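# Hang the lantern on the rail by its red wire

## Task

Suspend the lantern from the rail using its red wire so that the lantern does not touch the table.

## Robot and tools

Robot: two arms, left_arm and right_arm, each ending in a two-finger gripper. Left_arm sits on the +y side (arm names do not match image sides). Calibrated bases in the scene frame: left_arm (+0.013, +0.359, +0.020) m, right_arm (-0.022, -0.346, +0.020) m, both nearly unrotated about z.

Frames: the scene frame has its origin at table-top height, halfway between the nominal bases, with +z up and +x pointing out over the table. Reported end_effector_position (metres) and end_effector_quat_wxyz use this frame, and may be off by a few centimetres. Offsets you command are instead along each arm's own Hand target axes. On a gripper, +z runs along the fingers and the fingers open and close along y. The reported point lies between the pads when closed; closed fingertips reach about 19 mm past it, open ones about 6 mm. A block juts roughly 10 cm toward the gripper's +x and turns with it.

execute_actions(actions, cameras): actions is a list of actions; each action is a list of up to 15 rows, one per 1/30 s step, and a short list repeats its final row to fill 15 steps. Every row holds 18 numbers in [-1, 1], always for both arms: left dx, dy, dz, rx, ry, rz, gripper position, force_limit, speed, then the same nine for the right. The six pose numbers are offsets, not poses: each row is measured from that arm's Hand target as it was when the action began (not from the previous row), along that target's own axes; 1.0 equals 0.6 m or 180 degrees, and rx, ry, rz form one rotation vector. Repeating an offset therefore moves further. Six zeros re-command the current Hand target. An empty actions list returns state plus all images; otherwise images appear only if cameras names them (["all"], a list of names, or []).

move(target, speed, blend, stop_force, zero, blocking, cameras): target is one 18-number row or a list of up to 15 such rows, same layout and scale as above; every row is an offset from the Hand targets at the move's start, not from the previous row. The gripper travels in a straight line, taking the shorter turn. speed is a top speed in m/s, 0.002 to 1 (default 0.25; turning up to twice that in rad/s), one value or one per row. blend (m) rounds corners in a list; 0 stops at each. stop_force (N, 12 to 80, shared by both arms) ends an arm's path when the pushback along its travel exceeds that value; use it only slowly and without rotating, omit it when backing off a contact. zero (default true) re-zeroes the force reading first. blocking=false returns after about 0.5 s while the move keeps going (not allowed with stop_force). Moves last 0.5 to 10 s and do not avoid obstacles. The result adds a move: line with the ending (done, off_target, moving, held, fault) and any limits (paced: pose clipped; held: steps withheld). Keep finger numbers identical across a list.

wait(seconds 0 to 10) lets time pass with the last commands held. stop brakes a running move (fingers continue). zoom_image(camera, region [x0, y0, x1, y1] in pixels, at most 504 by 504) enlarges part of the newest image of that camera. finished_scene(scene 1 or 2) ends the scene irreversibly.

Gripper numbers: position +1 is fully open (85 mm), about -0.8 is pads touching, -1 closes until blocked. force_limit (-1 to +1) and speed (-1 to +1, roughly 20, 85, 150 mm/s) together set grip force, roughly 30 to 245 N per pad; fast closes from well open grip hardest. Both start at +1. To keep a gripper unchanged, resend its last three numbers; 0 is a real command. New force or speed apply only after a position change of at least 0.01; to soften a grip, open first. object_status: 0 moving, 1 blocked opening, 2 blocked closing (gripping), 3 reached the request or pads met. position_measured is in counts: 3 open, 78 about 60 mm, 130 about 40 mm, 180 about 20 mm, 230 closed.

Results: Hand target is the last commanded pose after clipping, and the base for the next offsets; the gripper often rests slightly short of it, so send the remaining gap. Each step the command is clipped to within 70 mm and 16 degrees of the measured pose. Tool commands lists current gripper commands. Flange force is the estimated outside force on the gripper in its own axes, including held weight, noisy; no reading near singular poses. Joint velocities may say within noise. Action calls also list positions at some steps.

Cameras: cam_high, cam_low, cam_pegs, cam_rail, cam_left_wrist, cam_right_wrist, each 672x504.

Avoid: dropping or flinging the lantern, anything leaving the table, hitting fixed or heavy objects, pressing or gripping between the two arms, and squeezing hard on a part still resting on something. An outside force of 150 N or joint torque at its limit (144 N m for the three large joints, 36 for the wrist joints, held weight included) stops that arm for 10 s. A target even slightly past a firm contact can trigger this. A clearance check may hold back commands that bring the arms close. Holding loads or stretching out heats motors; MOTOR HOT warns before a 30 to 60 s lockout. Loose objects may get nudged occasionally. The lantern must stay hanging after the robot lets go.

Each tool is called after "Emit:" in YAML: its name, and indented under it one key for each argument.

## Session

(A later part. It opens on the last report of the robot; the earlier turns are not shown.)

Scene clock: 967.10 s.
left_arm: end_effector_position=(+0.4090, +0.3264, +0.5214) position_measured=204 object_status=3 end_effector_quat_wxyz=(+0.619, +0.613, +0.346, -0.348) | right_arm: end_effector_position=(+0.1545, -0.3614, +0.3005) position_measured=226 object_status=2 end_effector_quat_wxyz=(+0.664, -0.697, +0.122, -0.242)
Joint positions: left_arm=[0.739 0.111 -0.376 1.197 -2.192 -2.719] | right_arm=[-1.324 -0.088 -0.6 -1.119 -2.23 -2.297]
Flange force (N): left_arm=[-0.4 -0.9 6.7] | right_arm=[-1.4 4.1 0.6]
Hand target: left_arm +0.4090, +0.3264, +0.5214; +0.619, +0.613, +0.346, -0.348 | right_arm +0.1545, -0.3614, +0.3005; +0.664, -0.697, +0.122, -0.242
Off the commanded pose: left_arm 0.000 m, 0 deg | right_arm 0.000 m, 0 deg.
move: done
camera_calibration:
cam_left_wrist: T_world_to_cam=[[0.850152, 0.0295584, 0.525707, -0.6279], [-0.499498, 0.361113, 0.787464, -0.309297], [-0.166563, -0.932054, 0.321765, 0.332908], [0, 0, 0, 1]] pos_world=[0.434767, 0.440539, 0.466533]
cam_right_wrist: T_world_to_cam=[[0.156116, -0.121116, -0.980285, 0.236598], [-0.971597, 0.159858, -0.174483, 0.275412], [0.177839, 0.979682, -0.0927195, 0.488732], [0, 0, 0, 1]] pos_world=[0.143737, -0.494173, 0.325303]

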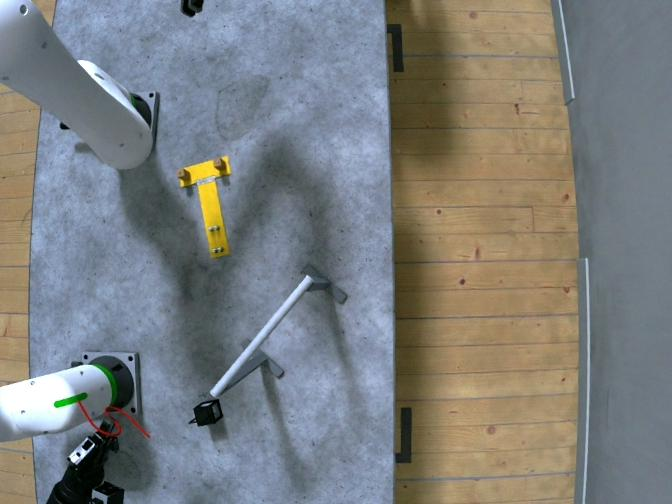

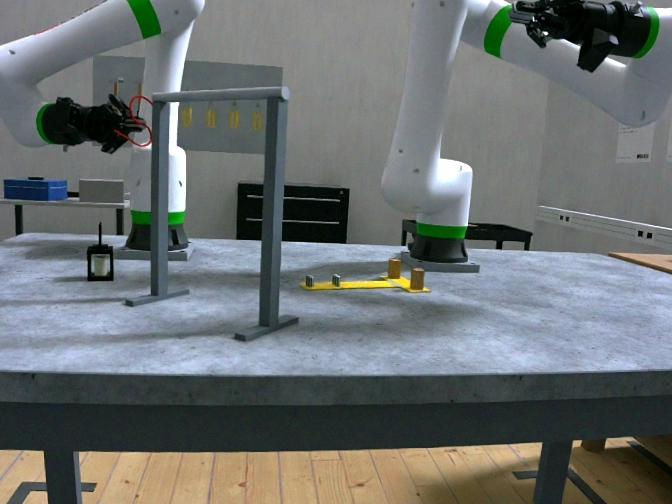

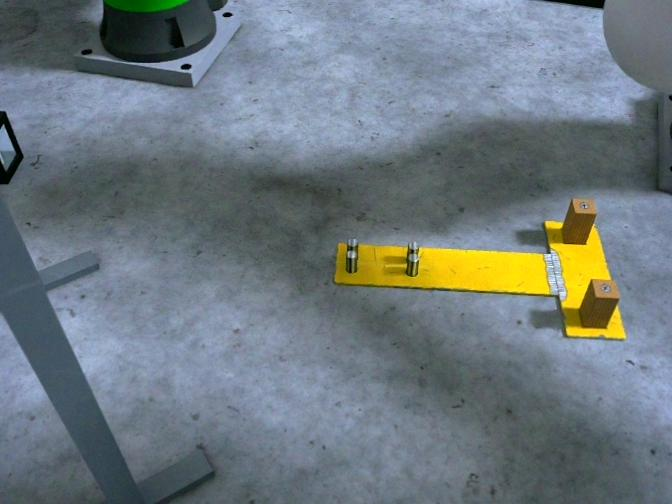

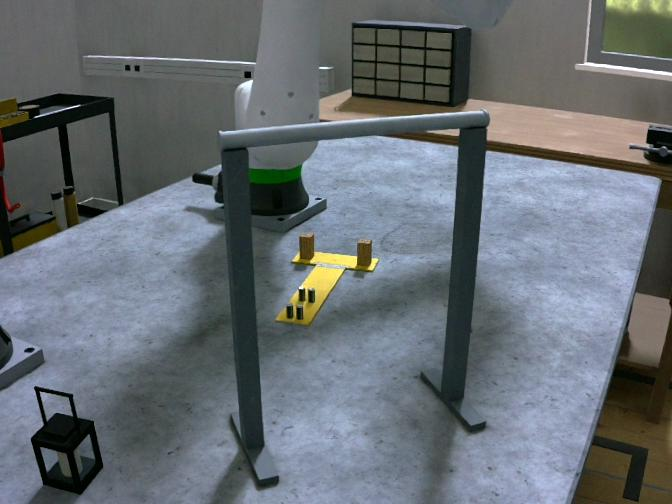

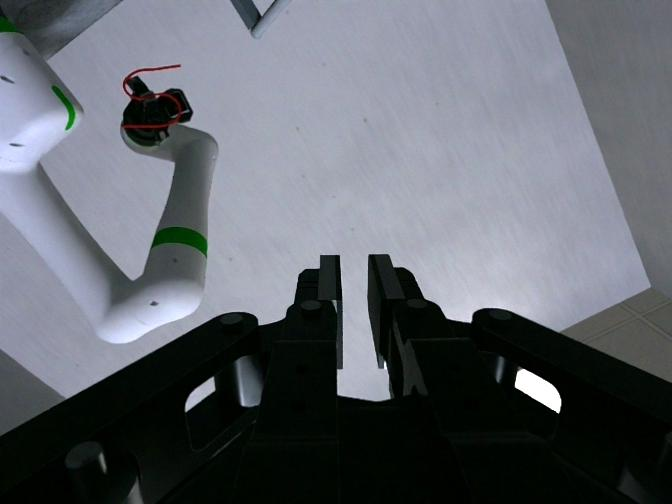

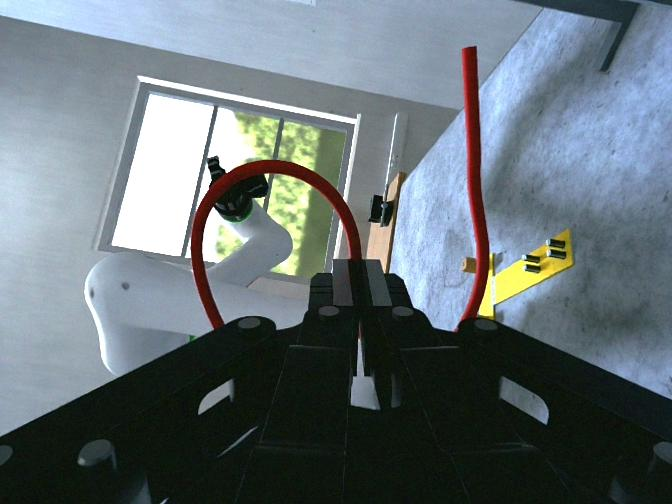

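Emit:
move:
  target: [0,0,0,0,0,0,-0.6,0.5,-1,-0.034,0.166,0,0,0,0,-1,0.5,-1]
  speed: 0.12
  cameras: ["cam_high","cam_rail","cam_low"]

Emit:
zoom_image:
  camera: "cam_rail"
  region: [0, 300, 180, 504]

Emit:
zoom_image:
  camera: "cam_high"
  region: [60, 350, 240, 504]

Emit:
zoom_image:
  camera: "cam_low"
  region: [40, 150, 200, 300]

Scene clock: 977.97 s.
left_arm: end_effector_position=(+0.4090, +0.3264, +0.5214) position_measured=204 object_status=3 end_effector_quat_wxyz=(+0.619, +0.613, +0.346, -0.348) | right_arm: end_effector_position=(+0.1521, -0.3601, +0.1989) position_measured=226 object_status=2 end_effector_quat_wxyz=(+0.664, -0.697, +0.122, -0.242)
Joint positions: left_arm=[0.739 0.111 -0.376 1.197 -2.192 -2.719] | right_arm=[-1.268 0.235 -0.673 -0.963 -1.989 -1.925]
Flange force (N): left_arm=[-0.6 -2.0 6.9] | right_arm=[-2.5 4.9 0.2]
Hand target: left_arm +0.4090, +0.3264, +0.5214; +0.619, +0.613, +0.346, -0.348 | right_arm +0.1521, -0.3601, +0.1989; +0.664, -0.697, +0.122, -0.242
Off the commanded pose: left_arm 0.000 m, 0 deg | right_arm 0.000 m, 0 deg.
move: done
Images, in order (width x height): cam_high 672x504, cam_low 672x504, cam_rail 672x504.

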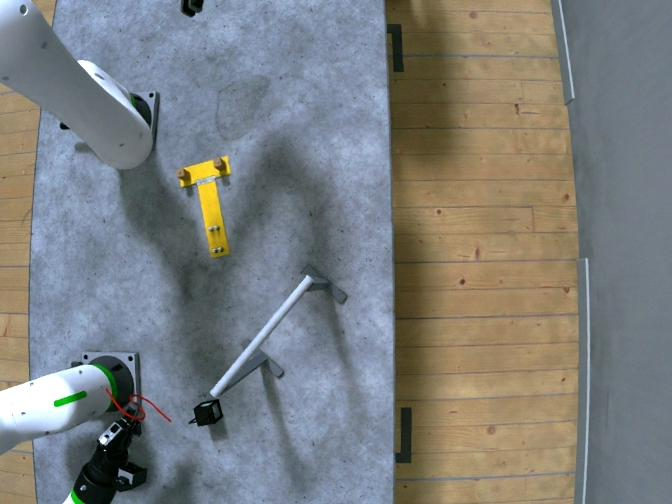

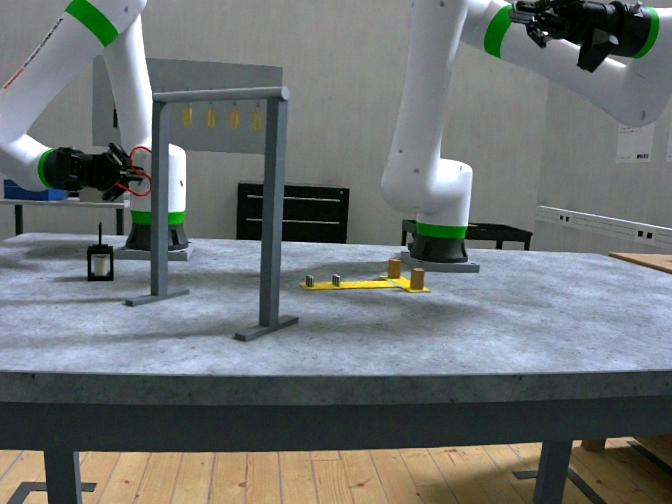

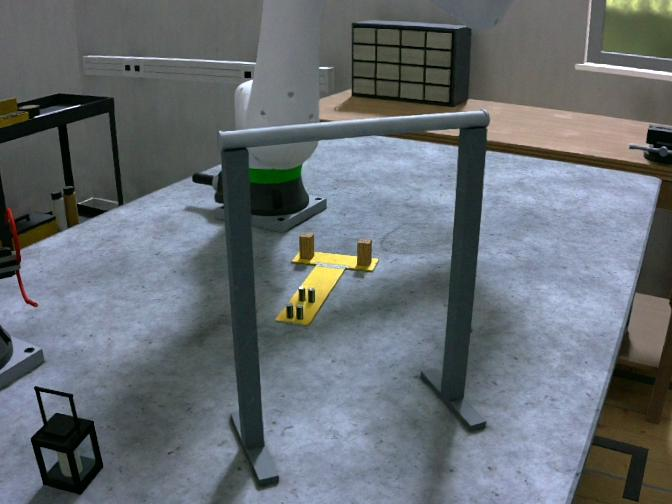

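Scaled by 2.471 from the camera's 672x504 image, which has a finer 960x720 frame.

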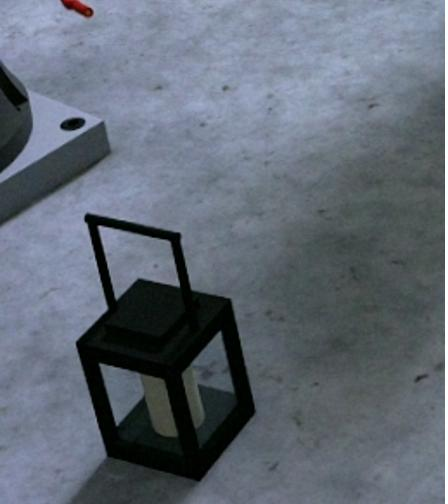

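Scaled by 2.800 from the camera's 672x504 image, which has a finer 960x720 frame.

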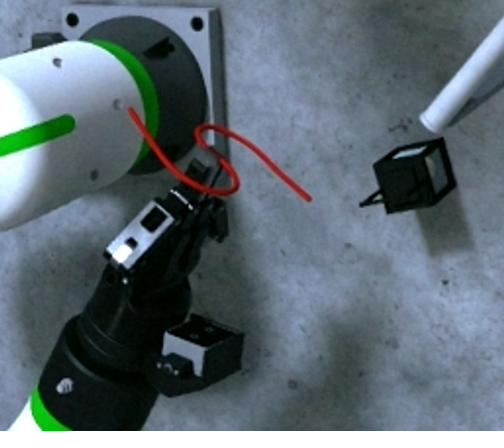

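Scaled by 3.150 from the camera's 672x504 image, which has a finer 960x720 frame.

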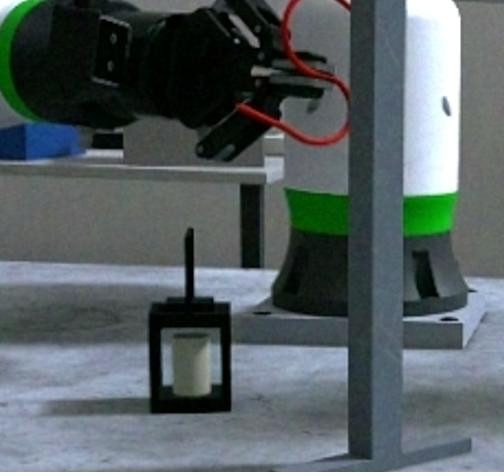

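Emit:
move:
  target: [0,0,0,0,0,0,-0.6,0.5,-1,-0.0264,0.1493,-0.015,0,0,0,-1,0.5,-1]
  speed: 0.08
  cameras: ["cam_high","cam_rail","cam_low","cam_right_wrist"]

Emit:
zoom_image:
  camera: "cam_rail"
  region: [0, 300, 180, 504]

Emit:
zoom_image:
  camera: "cam_high"
  region: [100, 370, 240, 480]

Emit:
zoom_image:
  camera: "cam_low"
  region: [40, 150, 200, 300]

Scene clock: 991.33 s.
left_arm: end_effector_position=(+0.4090, +0.3264, +0.5214) position_measured=204 object_status=3 end_effector_quat_wxyz=(+0.619, +0.613, +0.346, -0.348) | right_arm: end_effector_position=(+0.1477, -0.3680, +0.1079) position_measured=226 object_status=2 end_effector_quat_wxyz=(+0.664, -0.697, +0.122, -0.242)
Joint positions: left_arm=[0.739 0.111 -0.376 1.197 -2.192 -2.719] | right_arm=[-1.263 0.587 -0.63 -0.884 -1.8 -1.666]
Flange force (N): left_arm=[-0.8 -1.2 6.9] | right_arm=[-1.5 4.5 -0.1]
Hand target: left_arm +0.4090, +0.3264, +0.5214; +0.619, +0.613, +0.346, -0.348 | right_arm +0.1477, -0.3680, +0.1079; +0.664, -0.697, +0.122, -0.242
Off the commanded pose: left_arm 0.000 m, 0 deg | right_arm 0.000 m, 0 deg.
move: done
camera_calibration:
cam_right_wrist: T_world_to_cam=[[0.156101, -0.12113, -0.980286, 0.0480678], [-0.971582, 0.159955, -0.17448, 0.236203], [0.177936, 0.979664, -0.0927182, 0.478544], [0, 0, 0, 1]] pos_world=[0.136837, -0.500772, 0.132703]
Images, in order (width x height): cam_high 672x504, cam_low 672x504, cam_rail 672x504, cam_right_wrist 672x504.

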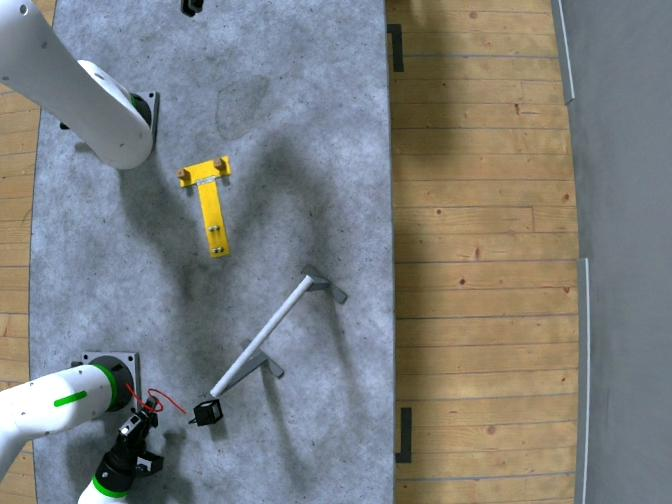

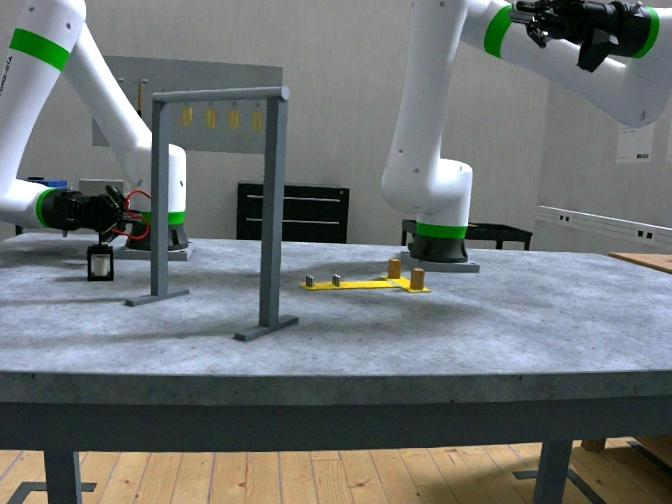

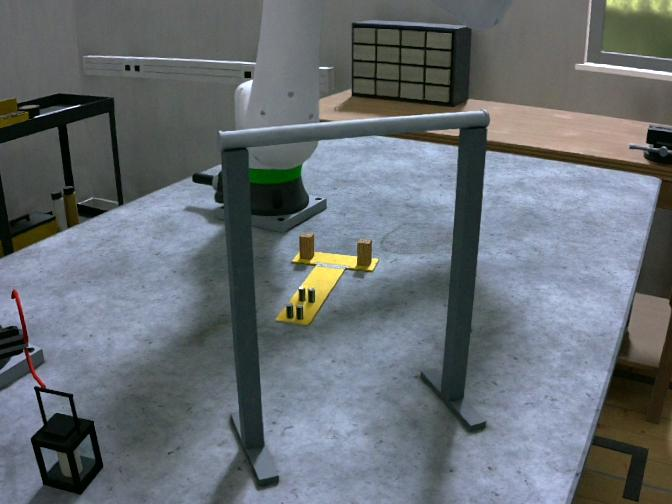

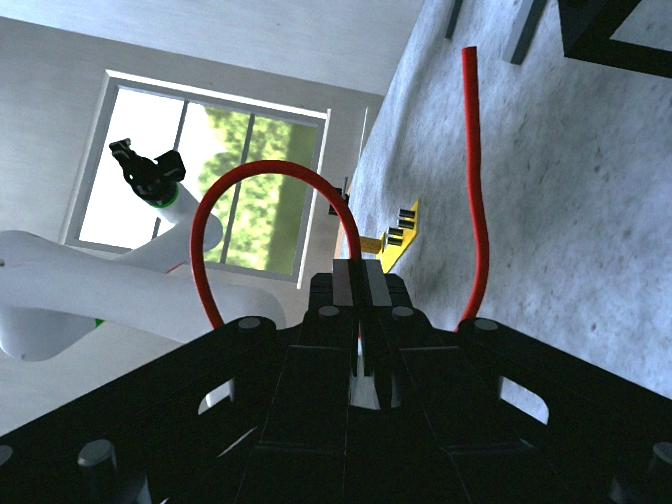

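Scaled by 2.471 from the camera's 672x504 image, which has a finer 960x720 frame.

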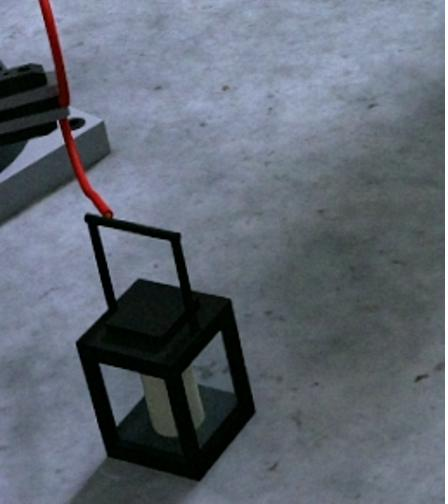

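Scaled by 3.600 from the camera's 672x504 image, which has a finer 960x720 frame.

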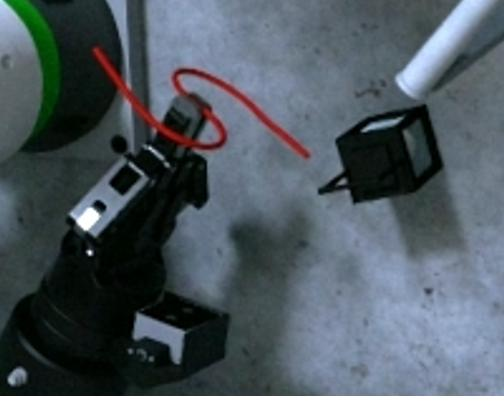

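Scaled by 3.150 from the camera's 672x504 image, which has a finer 960x720 frame.

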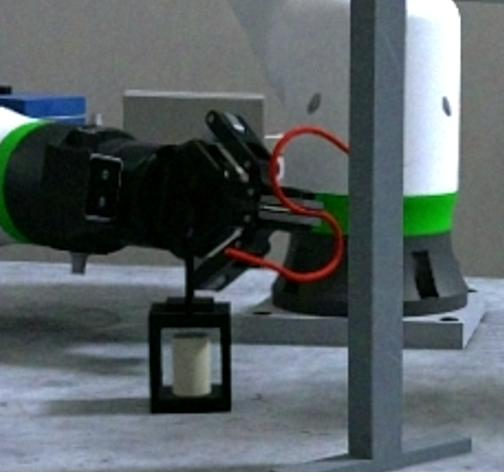

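Emit:
move:
  target:
    - [0,0,0,0,0,0,-0.6,0.5,-1,0,0,0.0167,0,0,0,-1,0.5,-1]
    - [0,0,0,0,0,0,-0.6,0.5,-1,0.1013,0.001,0.0167,0,0,0,-1,0.5,-1]
  speed: 0.05
  cameras: ["cam_high","cam_rail","cam_low","cam_right_wrist"]

Emit:
zoom_image:
  camera: "cam_rail"
  region: [0, 300, 180, 504]

Emit:
zoom_image:
  camera: "cam_high"
  region: [100, 370, 240, 480]

Emit:
zoom_image:
  camera: "cam_low"
  region: [40, 150, 200, 300]

Scene clock: 1008.13 s.
left_arm: end_effector_position=(+0.4090, +0.3264, +0.5214) position_measured=204 object_status=3 end_effector_quat_wxyz=(+0.619, +0.613, +0.346, -0.348) | right_arm: end_effector_position=(+0.2046, -0.3892, +0.1179) position_measured=226 object_status=2 end_effector_quat_wxyz=(+0.664, -0.697, +0.122, -0.242)
Joint positions: left_arm=[0.739 0.111 -0.376 1.197 -2.192 -2.719] | right_arm=[-1.157 0.564 -0.54 -1.011 -1.832 -1.787]
Flange force (N): left_arm=[-0.6 -1.4 6.7] | right_arm=[-1.3 3.1 0.1]
Hand target: left_arm +0.4090, +0.3264, +0.5214; +0.619, +0.613, +0.346, -0.348 | right_arm +0.2046, -0.3892, +0.1179; +0.664, -0.697, +0.122, -0.242
Off the commanded pose: left_arm 0.000 m, 0 deg | right_arm 0.000 m, 0 deg.
move: done
camera_calibration:
cam_right_wrist: T_world_to_cam=[[0.156101, -0.12113, -0.980286, 0.0464049], [-0.971582, 0.159955, -0.17448, 0.296719], [0.177936, 0.979664, -0.0927182, 0.490098], [0, 0, 0, 1]] pos_world=[0.193837, -0.521972, 0.142703]
Images, in order (width x height): cam_high 672x504, cam_low 672x504, cam_rail 672x504, cam_right_wrist 672x504.

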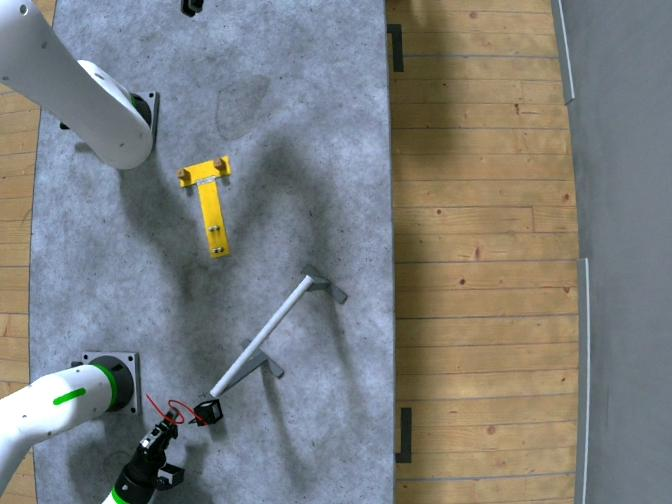

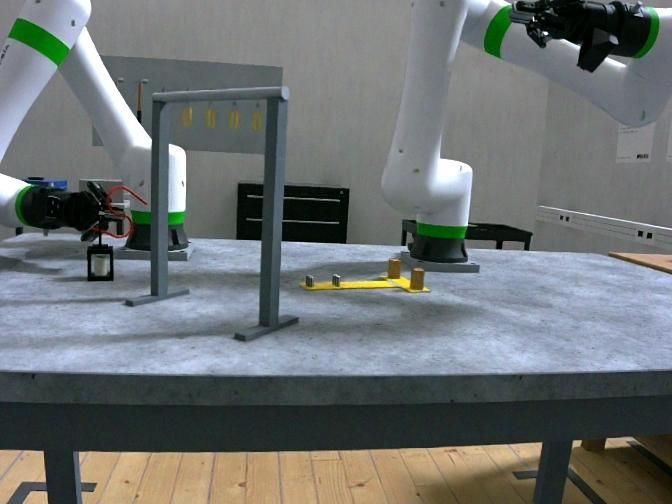

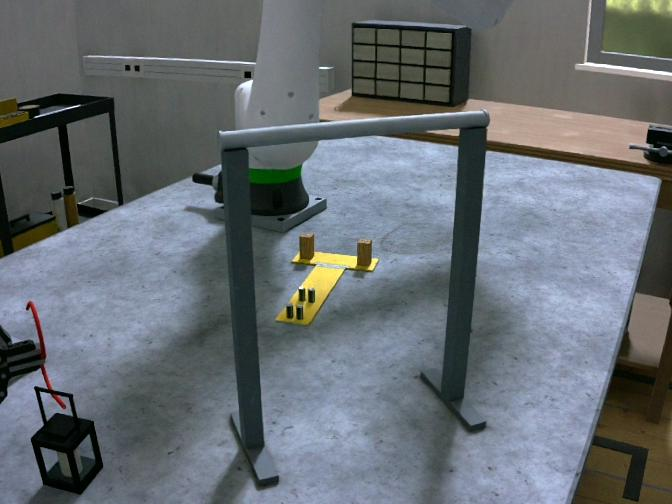

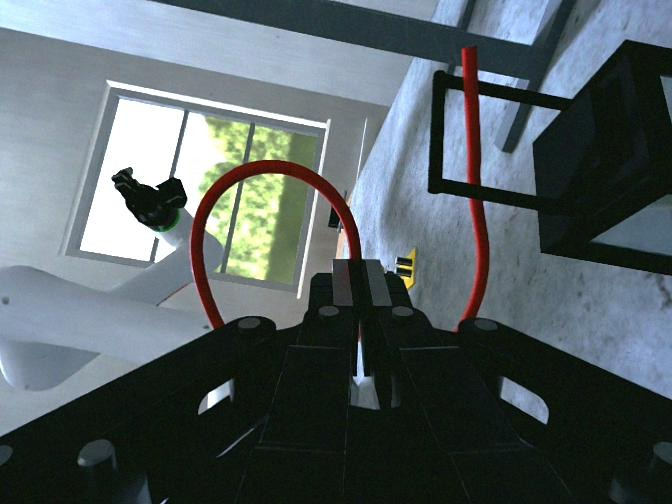

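Scaled by 2.471 from the camera's 672x504 image, which has a finer 960x720 frame.

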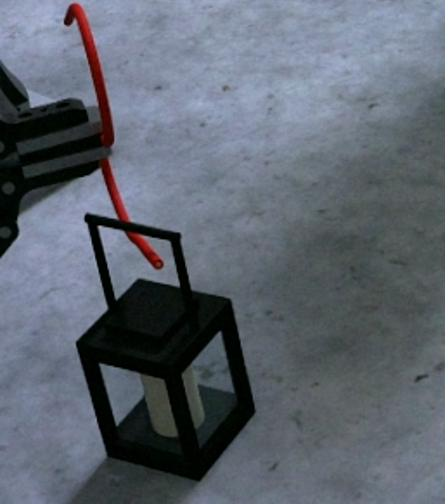

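Scaled by 3.600 from the camera's 672x504 image, which has a finer 960x720 frame.

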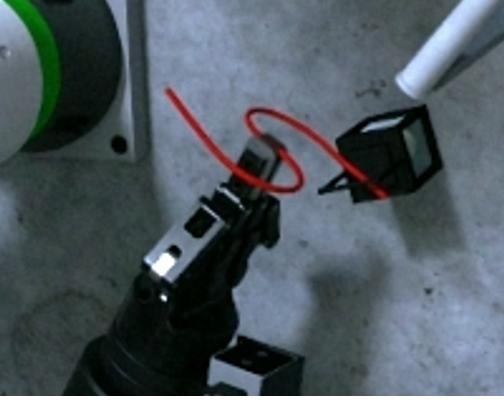

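Scaled by 3.150 from the camera's 672x504 image, which has a finer 960x720 frame.

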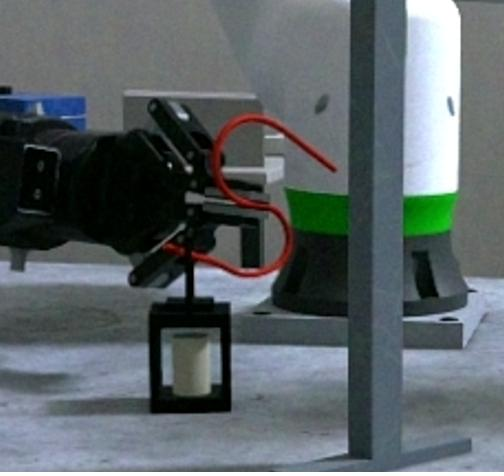

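Emit:
move:
  target:
    - [0,0,0,0,0,0,-0.6,0.5,-1,0.0782,-0.0115,0,0,0,0,-1,0.5,-1]
    - [0,0,0,0,0,0,-0.6,0.5,-1,0.078,-0.02,0,0,0,-0.2222,-1,0.5,-1]
  speed: 0.05
  cameras: ["cam_high","cam_rail","cam_low","cam_right_wrist"]

Emit:
zoom_image:
  camera: "cam_rail"
  region: [0, 300, 180, 504]

Emit:
zoom_image:
  camera: "cam_low"
  region: [40, 150, 200, 300]

Scene clock: 1041.40 s.
left_arm: end_effector_position=(+0.4090, +0.3264, +0.5214) position_measured=204 object_status=3 end_effector_quat_wxyz=(+0.619, +0.613, +0.346, -0.348) | right_arm: end_effector_position=(+0.2428, -0.4111, +0.1379) position_measured=226 object_status=2 end_effector_quat_wxyz=(-0.542, +0.696, +0.124, +0.454)
Joint positions: left_arm=[0.739 0.111 -0.376 1.197 -2.192 -2.719] | right_arm=[-1.109 0.525 -0.458 -1.086 -1.871 -1.21]
Flange force (N): left_arm=[-0.5 -1.1 6.9] | right_arm=[-3.2 1.2 0.7]
Hand target: left_arm +0.4090, +0.3264, +0.5214; +0.619, +0.613, +0.346, -0.348 | right_arm +0.2428, -0.4111, +0.1379; -0.542, +0.696, +0.124, +0.454
Off the commanded pose: left_arm 0.000 m, 0 deg | right_arm 0.000 m, 0 deg.
move: done
camera_calibration:
cam_right_wrist: T_world_to_cam=[[0.662664, -0.412341, -0.625182, -0.234349], [-0.687515, -0.00390313, -0.72616, 0.280504], [0.296985, 0.911021, -0.286077, 0.476125], [0, 0, 0, 1]] pos_world=[0.206743, -0.529297, 0.193388]
Images, in order (width x height): cam_high 672x504, cam_low 672x504, cam_rail 672x504, cam_right_wrist 672x504.

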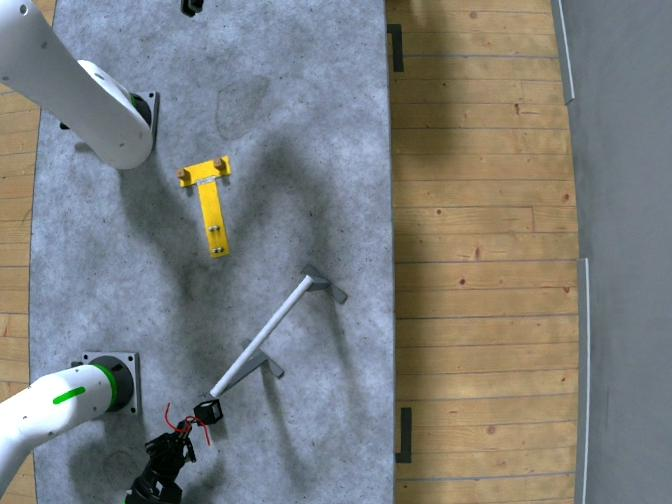

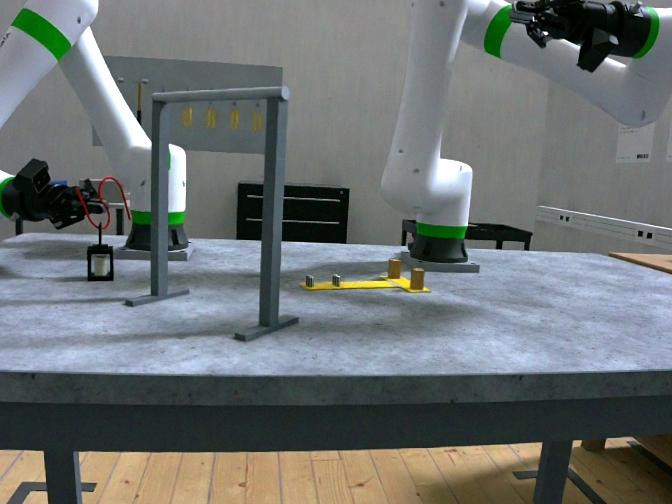

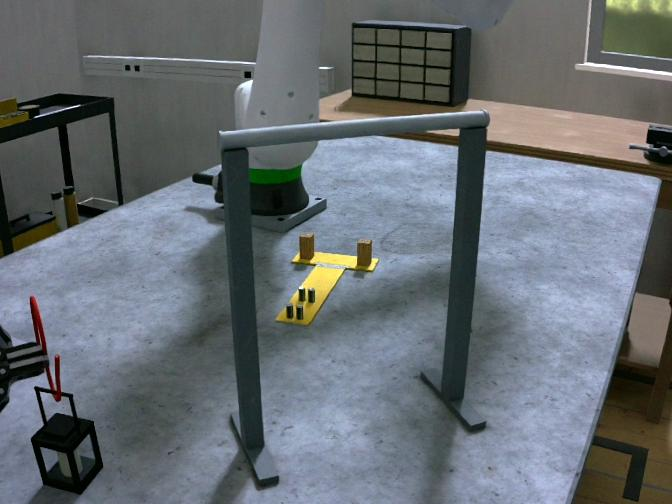

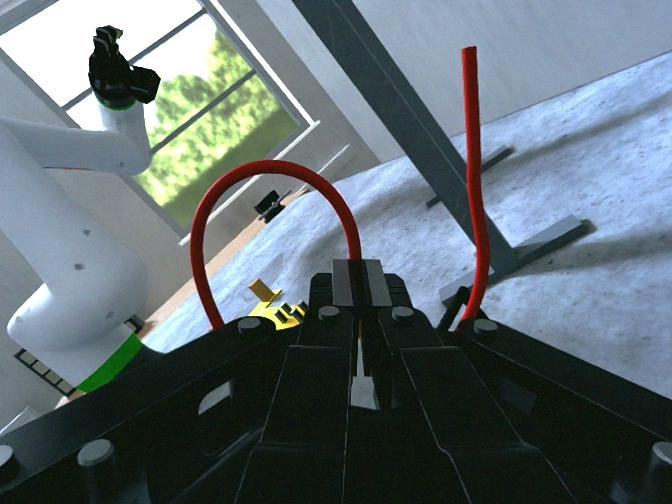

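Scaled by 2.471 from the camera's 672x504 image, which has a finer 960x720 frame.

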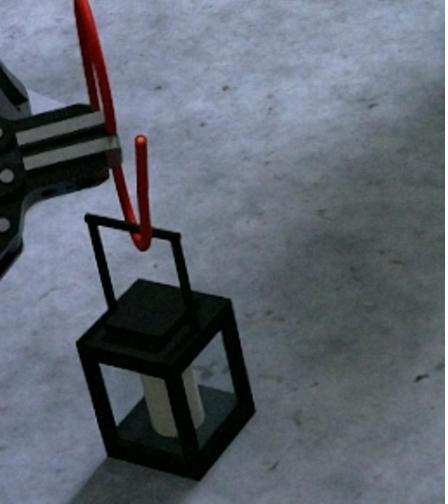

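Scaled by 3.150 from the camera's 672x504 image, which has a finer 960x720 frame.

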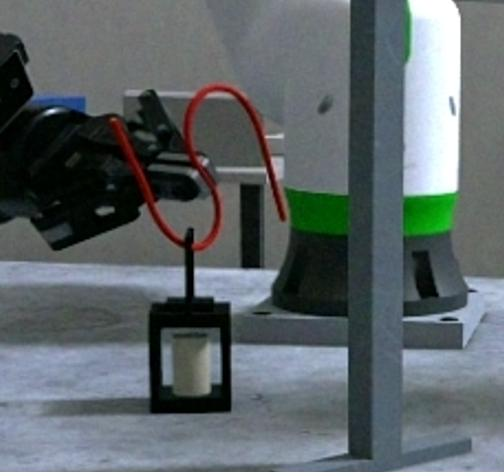

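Emit:
move:
  target:
    - [0,0,0,0,0,0,-0.6,0.5,-1,0.0255,-0.0214,0,0,0,0,-1,0.5,-1]
    - [0,0,0,0,0,0,-0.6,0.5,-1,0.17,-0.143,0,0,0,-0.1,-1,0.5,-1]
  speed: 0.03
  cameras: ["cam_rail","cam_low","cam_right_wrist"]

Emit:
zoom_image:
  camera: "cam_low"
  region: [40, 100, 200, 300]

Scene clock: 1053.40 s.
left_arm: end_effector_position=(+0.4090, +0.3264, +0.5214) position_measured=204 object_status=3 end_effector_quat_wxyz=(+0.619, +0.613, +0.346, -0.348) | right_arm: end_effector_position=(+0.2426, -0.4109, +0.2712) position_measured=226 object_status=2 end_effector_quat_wxyz=(-0.464, +0.669, +0.231, +0.533)
Joint positions: left_arm=[0.739 0.111 -0.376 1.197 -2.192 -2.719] | right_arm=[-1.149 0.145 -0.442 -1.205 -2.063 -1.274]
Flange force (N): left_arm=[-0.7 -1.4 6.9] | right_arm=[-5.4 0.7 1.0]
Hand target: left_arm +0.4090, +0.3264, +0.5214; +0.619, +0.613, +0.346, -0.348 | right_arm +0.2426, -0.4109, +0.2712; -0.464, +0.669, +0.231, +0.533
Off the commanded pose: left_arm 0.000 m, 0 deg | right_arm 0.000 m, 0 deg.
move: done
camera_calibration:
cam_right_wrist: T_world_to_cam=[[0.797128, -0.48949, -0.353534, -0.288771], [-0.467789, -0.130424, -0.874164, 0.312027], [0.381785, 0.8622, -0.332943, 0.486202], [0, 0, 0, 1]] pos_world=[0.190526, -0.519859, 0.33255]
Images, in order (width x height): cam_low 672x504, cam_rail 672x504, cam_right_wrist 672x504.

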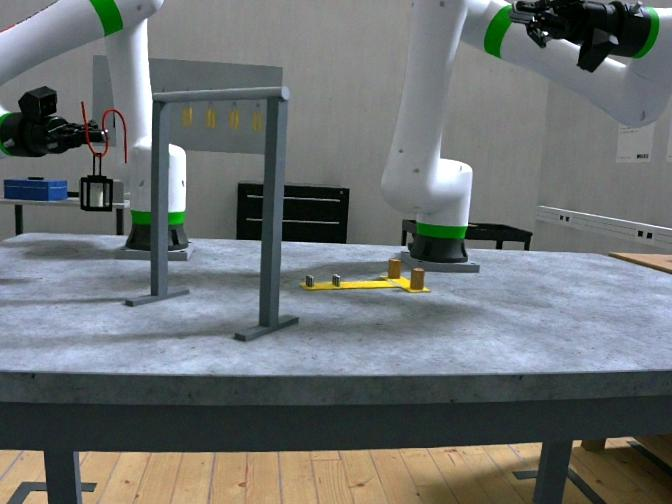

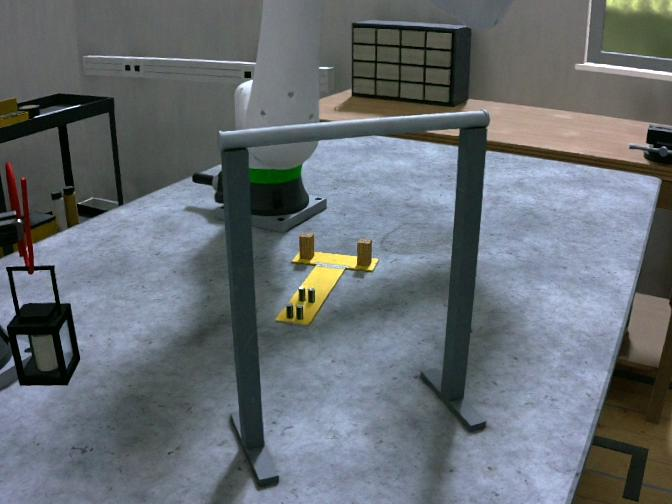

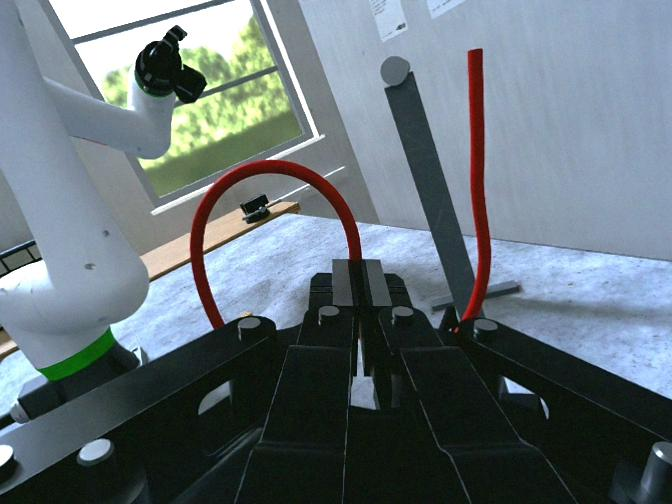

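Scaled by 2.520 from the camera's 672x504 image, which has a finer 960x720 frame.

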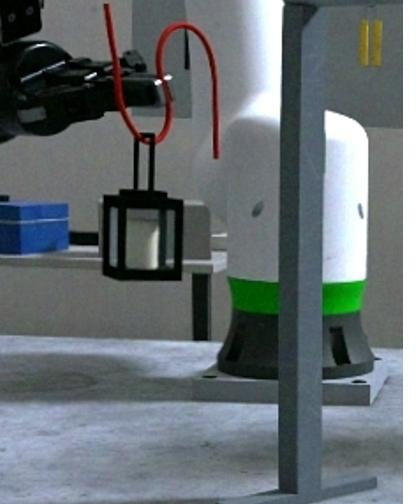

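Emit:
move:
  target:
    - [0,0,0,0,0,0,-0.6,0.5,-1,0.4327,-0.175,0,0,0,0,-1,0.5,-1]
    - [0,0,0,0,0,0,-0.6,0.5,-1,0.4148,-0.2148,0.7658,0.1646,-0.032,-0.1195,-1,0.5,-1]
  speed: 0.12
  blend: 0.03
  cameras: ["cam_rail","cam_low","cam_left_wrist","cam_right_wrist"]

Scene clock: 1120.67 s.
left_arm: end_effector_position=(+0.4090, +0.3264, +0.5214) position_measured=204 object_status=3 end_effector_quat_wxyz=(+0.619, +0.613, +0.346, -0.348) | right_arm: end_effector_position=(+0.4488, +0.0007, +0.5499) position_measured=226 object_status=2 end_effector_quat_wxyz=(+0.500, -0.500, -0.501, -0.500)
Joint positions: left_arm=[0.739 0.111 -0.376 1.197 -2.192 -2.719] | right_arm=[0.053 0.067 0.218 -1.559 -1.498 -1.722]
Flange force (N): left_arm=[-0.6 -1.3 6.7] | right_arm=[-6.0 -1.4 -0.6]
Hand target: left_arm +0.4090, +0.3264, +0.5214; +0.619, +0.613, +0.346, -0.348 | right_arm +0.4488, +0.0007, +0.5499; +0.500, -0.500, -0.501, -0.500
Off the commanded pose: left_arm 0.000 m, 0 deg | right_arm 0.000 m, 0 deg.
move: done
camera_calibration:
cam_left_wrist: T_world_to_cam=[[0.850152, 0.0295584, 0.525707, -0.6279], [-0.499498, 0.361113, 0.787464, -0.309297], [-0.166563, -0.932054, 0.321765, 0.332908], [0, 0, 0, 1]] pos_world=[0.434767, 0.440539, 0.466533]
cam_right_wrist: T_world_to_cam=[[0.999438, -0.0249668, 0.0223712, -0.451052], [0.01233, -0.346785, -0.937864, 0.525457], [0.0311734, 0.937612, -0.346282, 0.310044], [0, 0, 0, 1]] pos_world=[0.434654, -0.119742, 0.61026]
Images, in order (width x height): cam_low 672x504, cam_rail 672x504, cam_left_wrist 672x504, cam_right_wrist 672x504.

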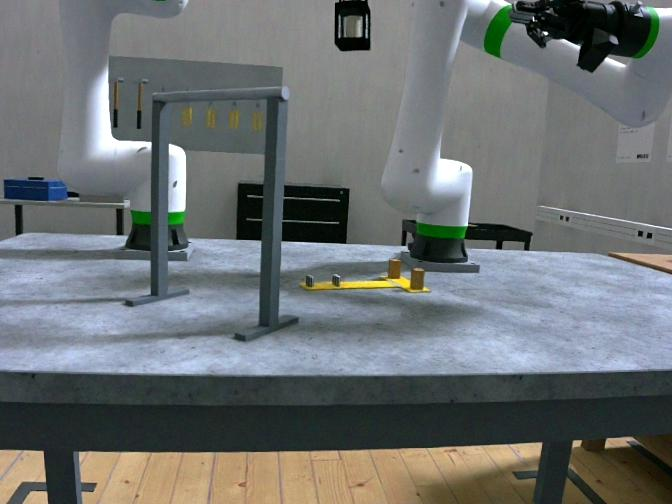

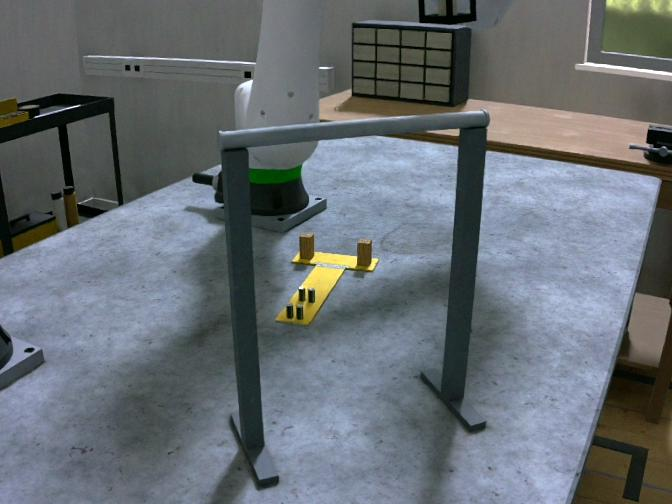

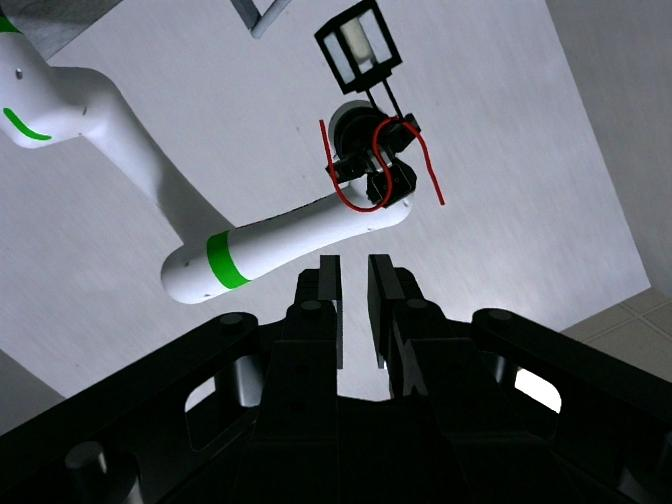

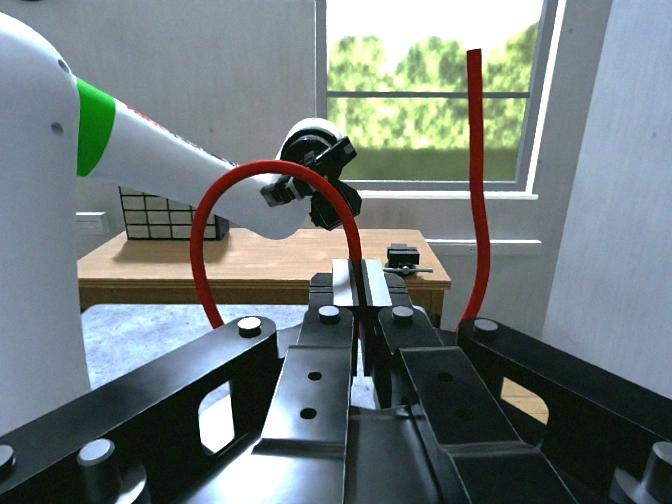

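Emit:
move:
  target: [-0.0548,0.0105,0.3,0,0,-0.083,-0.3,0.5,-1,0,0,0,0,0,0,-1,0.5,-1]
  speed: 0.12
  cameras: ["cam_left_wrist"]

Scene clock: 1128.20 s.
left_arm: end_effector_position=(+0.3978, +0.1467, +0.5546) position_measured=167 object_status=3 end_effector_quat_wxyz=(+0.569, +0.562, +0.423, -0.426) | right_arm: end_effector_position=(+0.4489, +0.0007, +0.5499) position_measured=226 object_status=2 end_effector_quat_wxyz=(+0.500, -0.500, -0.501, -0.500)
Joint positions: left_arm=[0.318 -0.118 -0.545 1.457 -1.839 -2.295] | right_arm=[0.053 0.067 0.218 -1.559 -1.498 -1.722]
Flange force (N): left_arm=[1.1 -3.1 6.4] | right_arm=[-6.4 -2.6 0.0]
Hand target: left_arm +0.3978, +0.1467, +0.5546; +0.569, +0.562, +0.423, -0.426 | right_arm +0.4488, +0.0007, +0.5499; +0.500, -0.500, -0.501, -0.500
Off the commanded pose: left_arm 0.000 m, 0 deg | right_arm 0.000 m, 0 deg.
move: done
camera_calibration:
cam_left_wrist: T_world_to_cam=[[0.95699, 0.0275942, 0.288807, -0.541338], [-0.278821, 0.362599, 0.889258, -0.420574], [-0.0801826, -0.931537, 0.354698, 0.100156], [0, 0, 0, 1]] pos_world=[0.40882, 0.260737, 0.494815]
Images, in order (width x height): cam_left_wrist 672x504.

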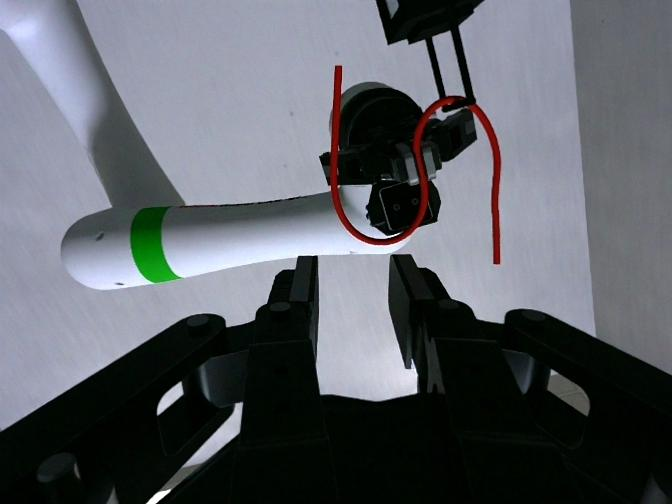

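Emit:
move:
  target:
    - [0,-0.007,0.2,0,0,0,-0.3,0.5,-1,0,0,0,0,0,0,-1,0.5,-1]
    - [0,-0.007,0.2,0,0,0,-1,0.5,-1,0,0,0,0,0,0,-1,0.5,-1]
  speed: 0.08
  cameras: ["cam_left_wrist","cam_right_wrist"]

Scene clock: 1136.97 s.
left_arm: end_effector_position=(+0.3941, +0.0267, +0.5546) position_measured=225 object_status=0 end_effector_quat_wxyz=(+0.569, +0.562, +0.423, -0.426) | right_arm: end_effector_position=(+0.4488, +0.0008, +0.5499) position_measured=226 object_status=2 end_effector_quat_wxyz=(+0.500, -0.500, -0.501, -0.500)
Joint positions: left_arm=[-0.039 -0.158 -0.582 1.607 -1.514 -2.279] | right_arm=[0.053 0.067 0.218 -1.559 -1.498 -1.722]
Flange force (N): left_arm=[9.6 7.8 5.3] | right_arm=[-1.9 -16.4 0.0]
Hand target: left_arm +0.3940, +0.0267, +0.5546; +0.569, +0.562, +0.423, -0.426 | right_arm +0.4488, +0.0007, +0.5499; +0.500, -0.500, -0.501, -0.500
Off the commanded pose: left_arm 0.000 m, 0 deg | right_arm 0.000 m, 0 deg.
move: done
camera_calibration:
cam_left_wrist: T_world_to_cam=[[0.957017, 0.027561, 0.288719, -0.53442], [-0.278725, 0.362635, 0.889274, -0.378056], [-0.0801901, -0.931524, 0.35473, -0.0119039], [0, 0, 0, 1]] pos_world=[0.405121, 0.140737, 0.494715]
cam_right_wrist: T_world_to_cam=[[0.999441, -0.0248746, 0.0223346, -0.451018], [0.0123316, -0.346663, -0.937909, 0.525532], [0.0310727, 0.93766, -0.346163, 0.309927], [0, 0, 0, 1]] pos_world=[0.434655, -0.119643, 0.61026]
Images, in order (width x height): cam_left_wrist 672x504, cam_right_wrist 672x504.

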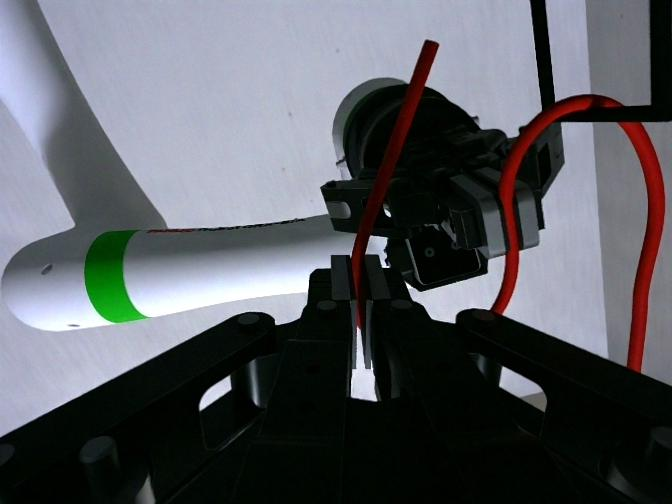

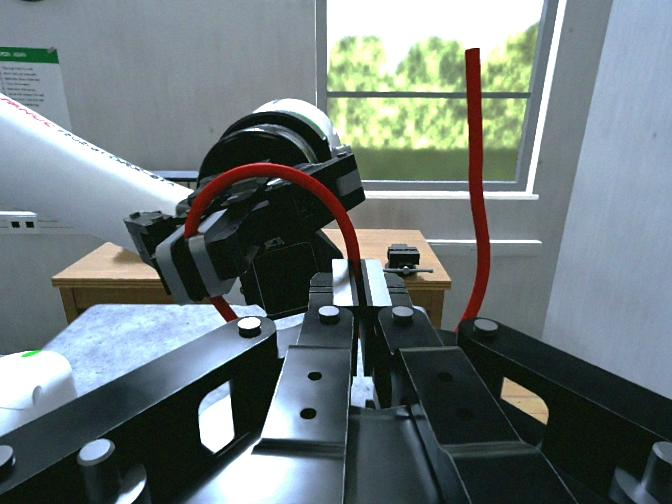

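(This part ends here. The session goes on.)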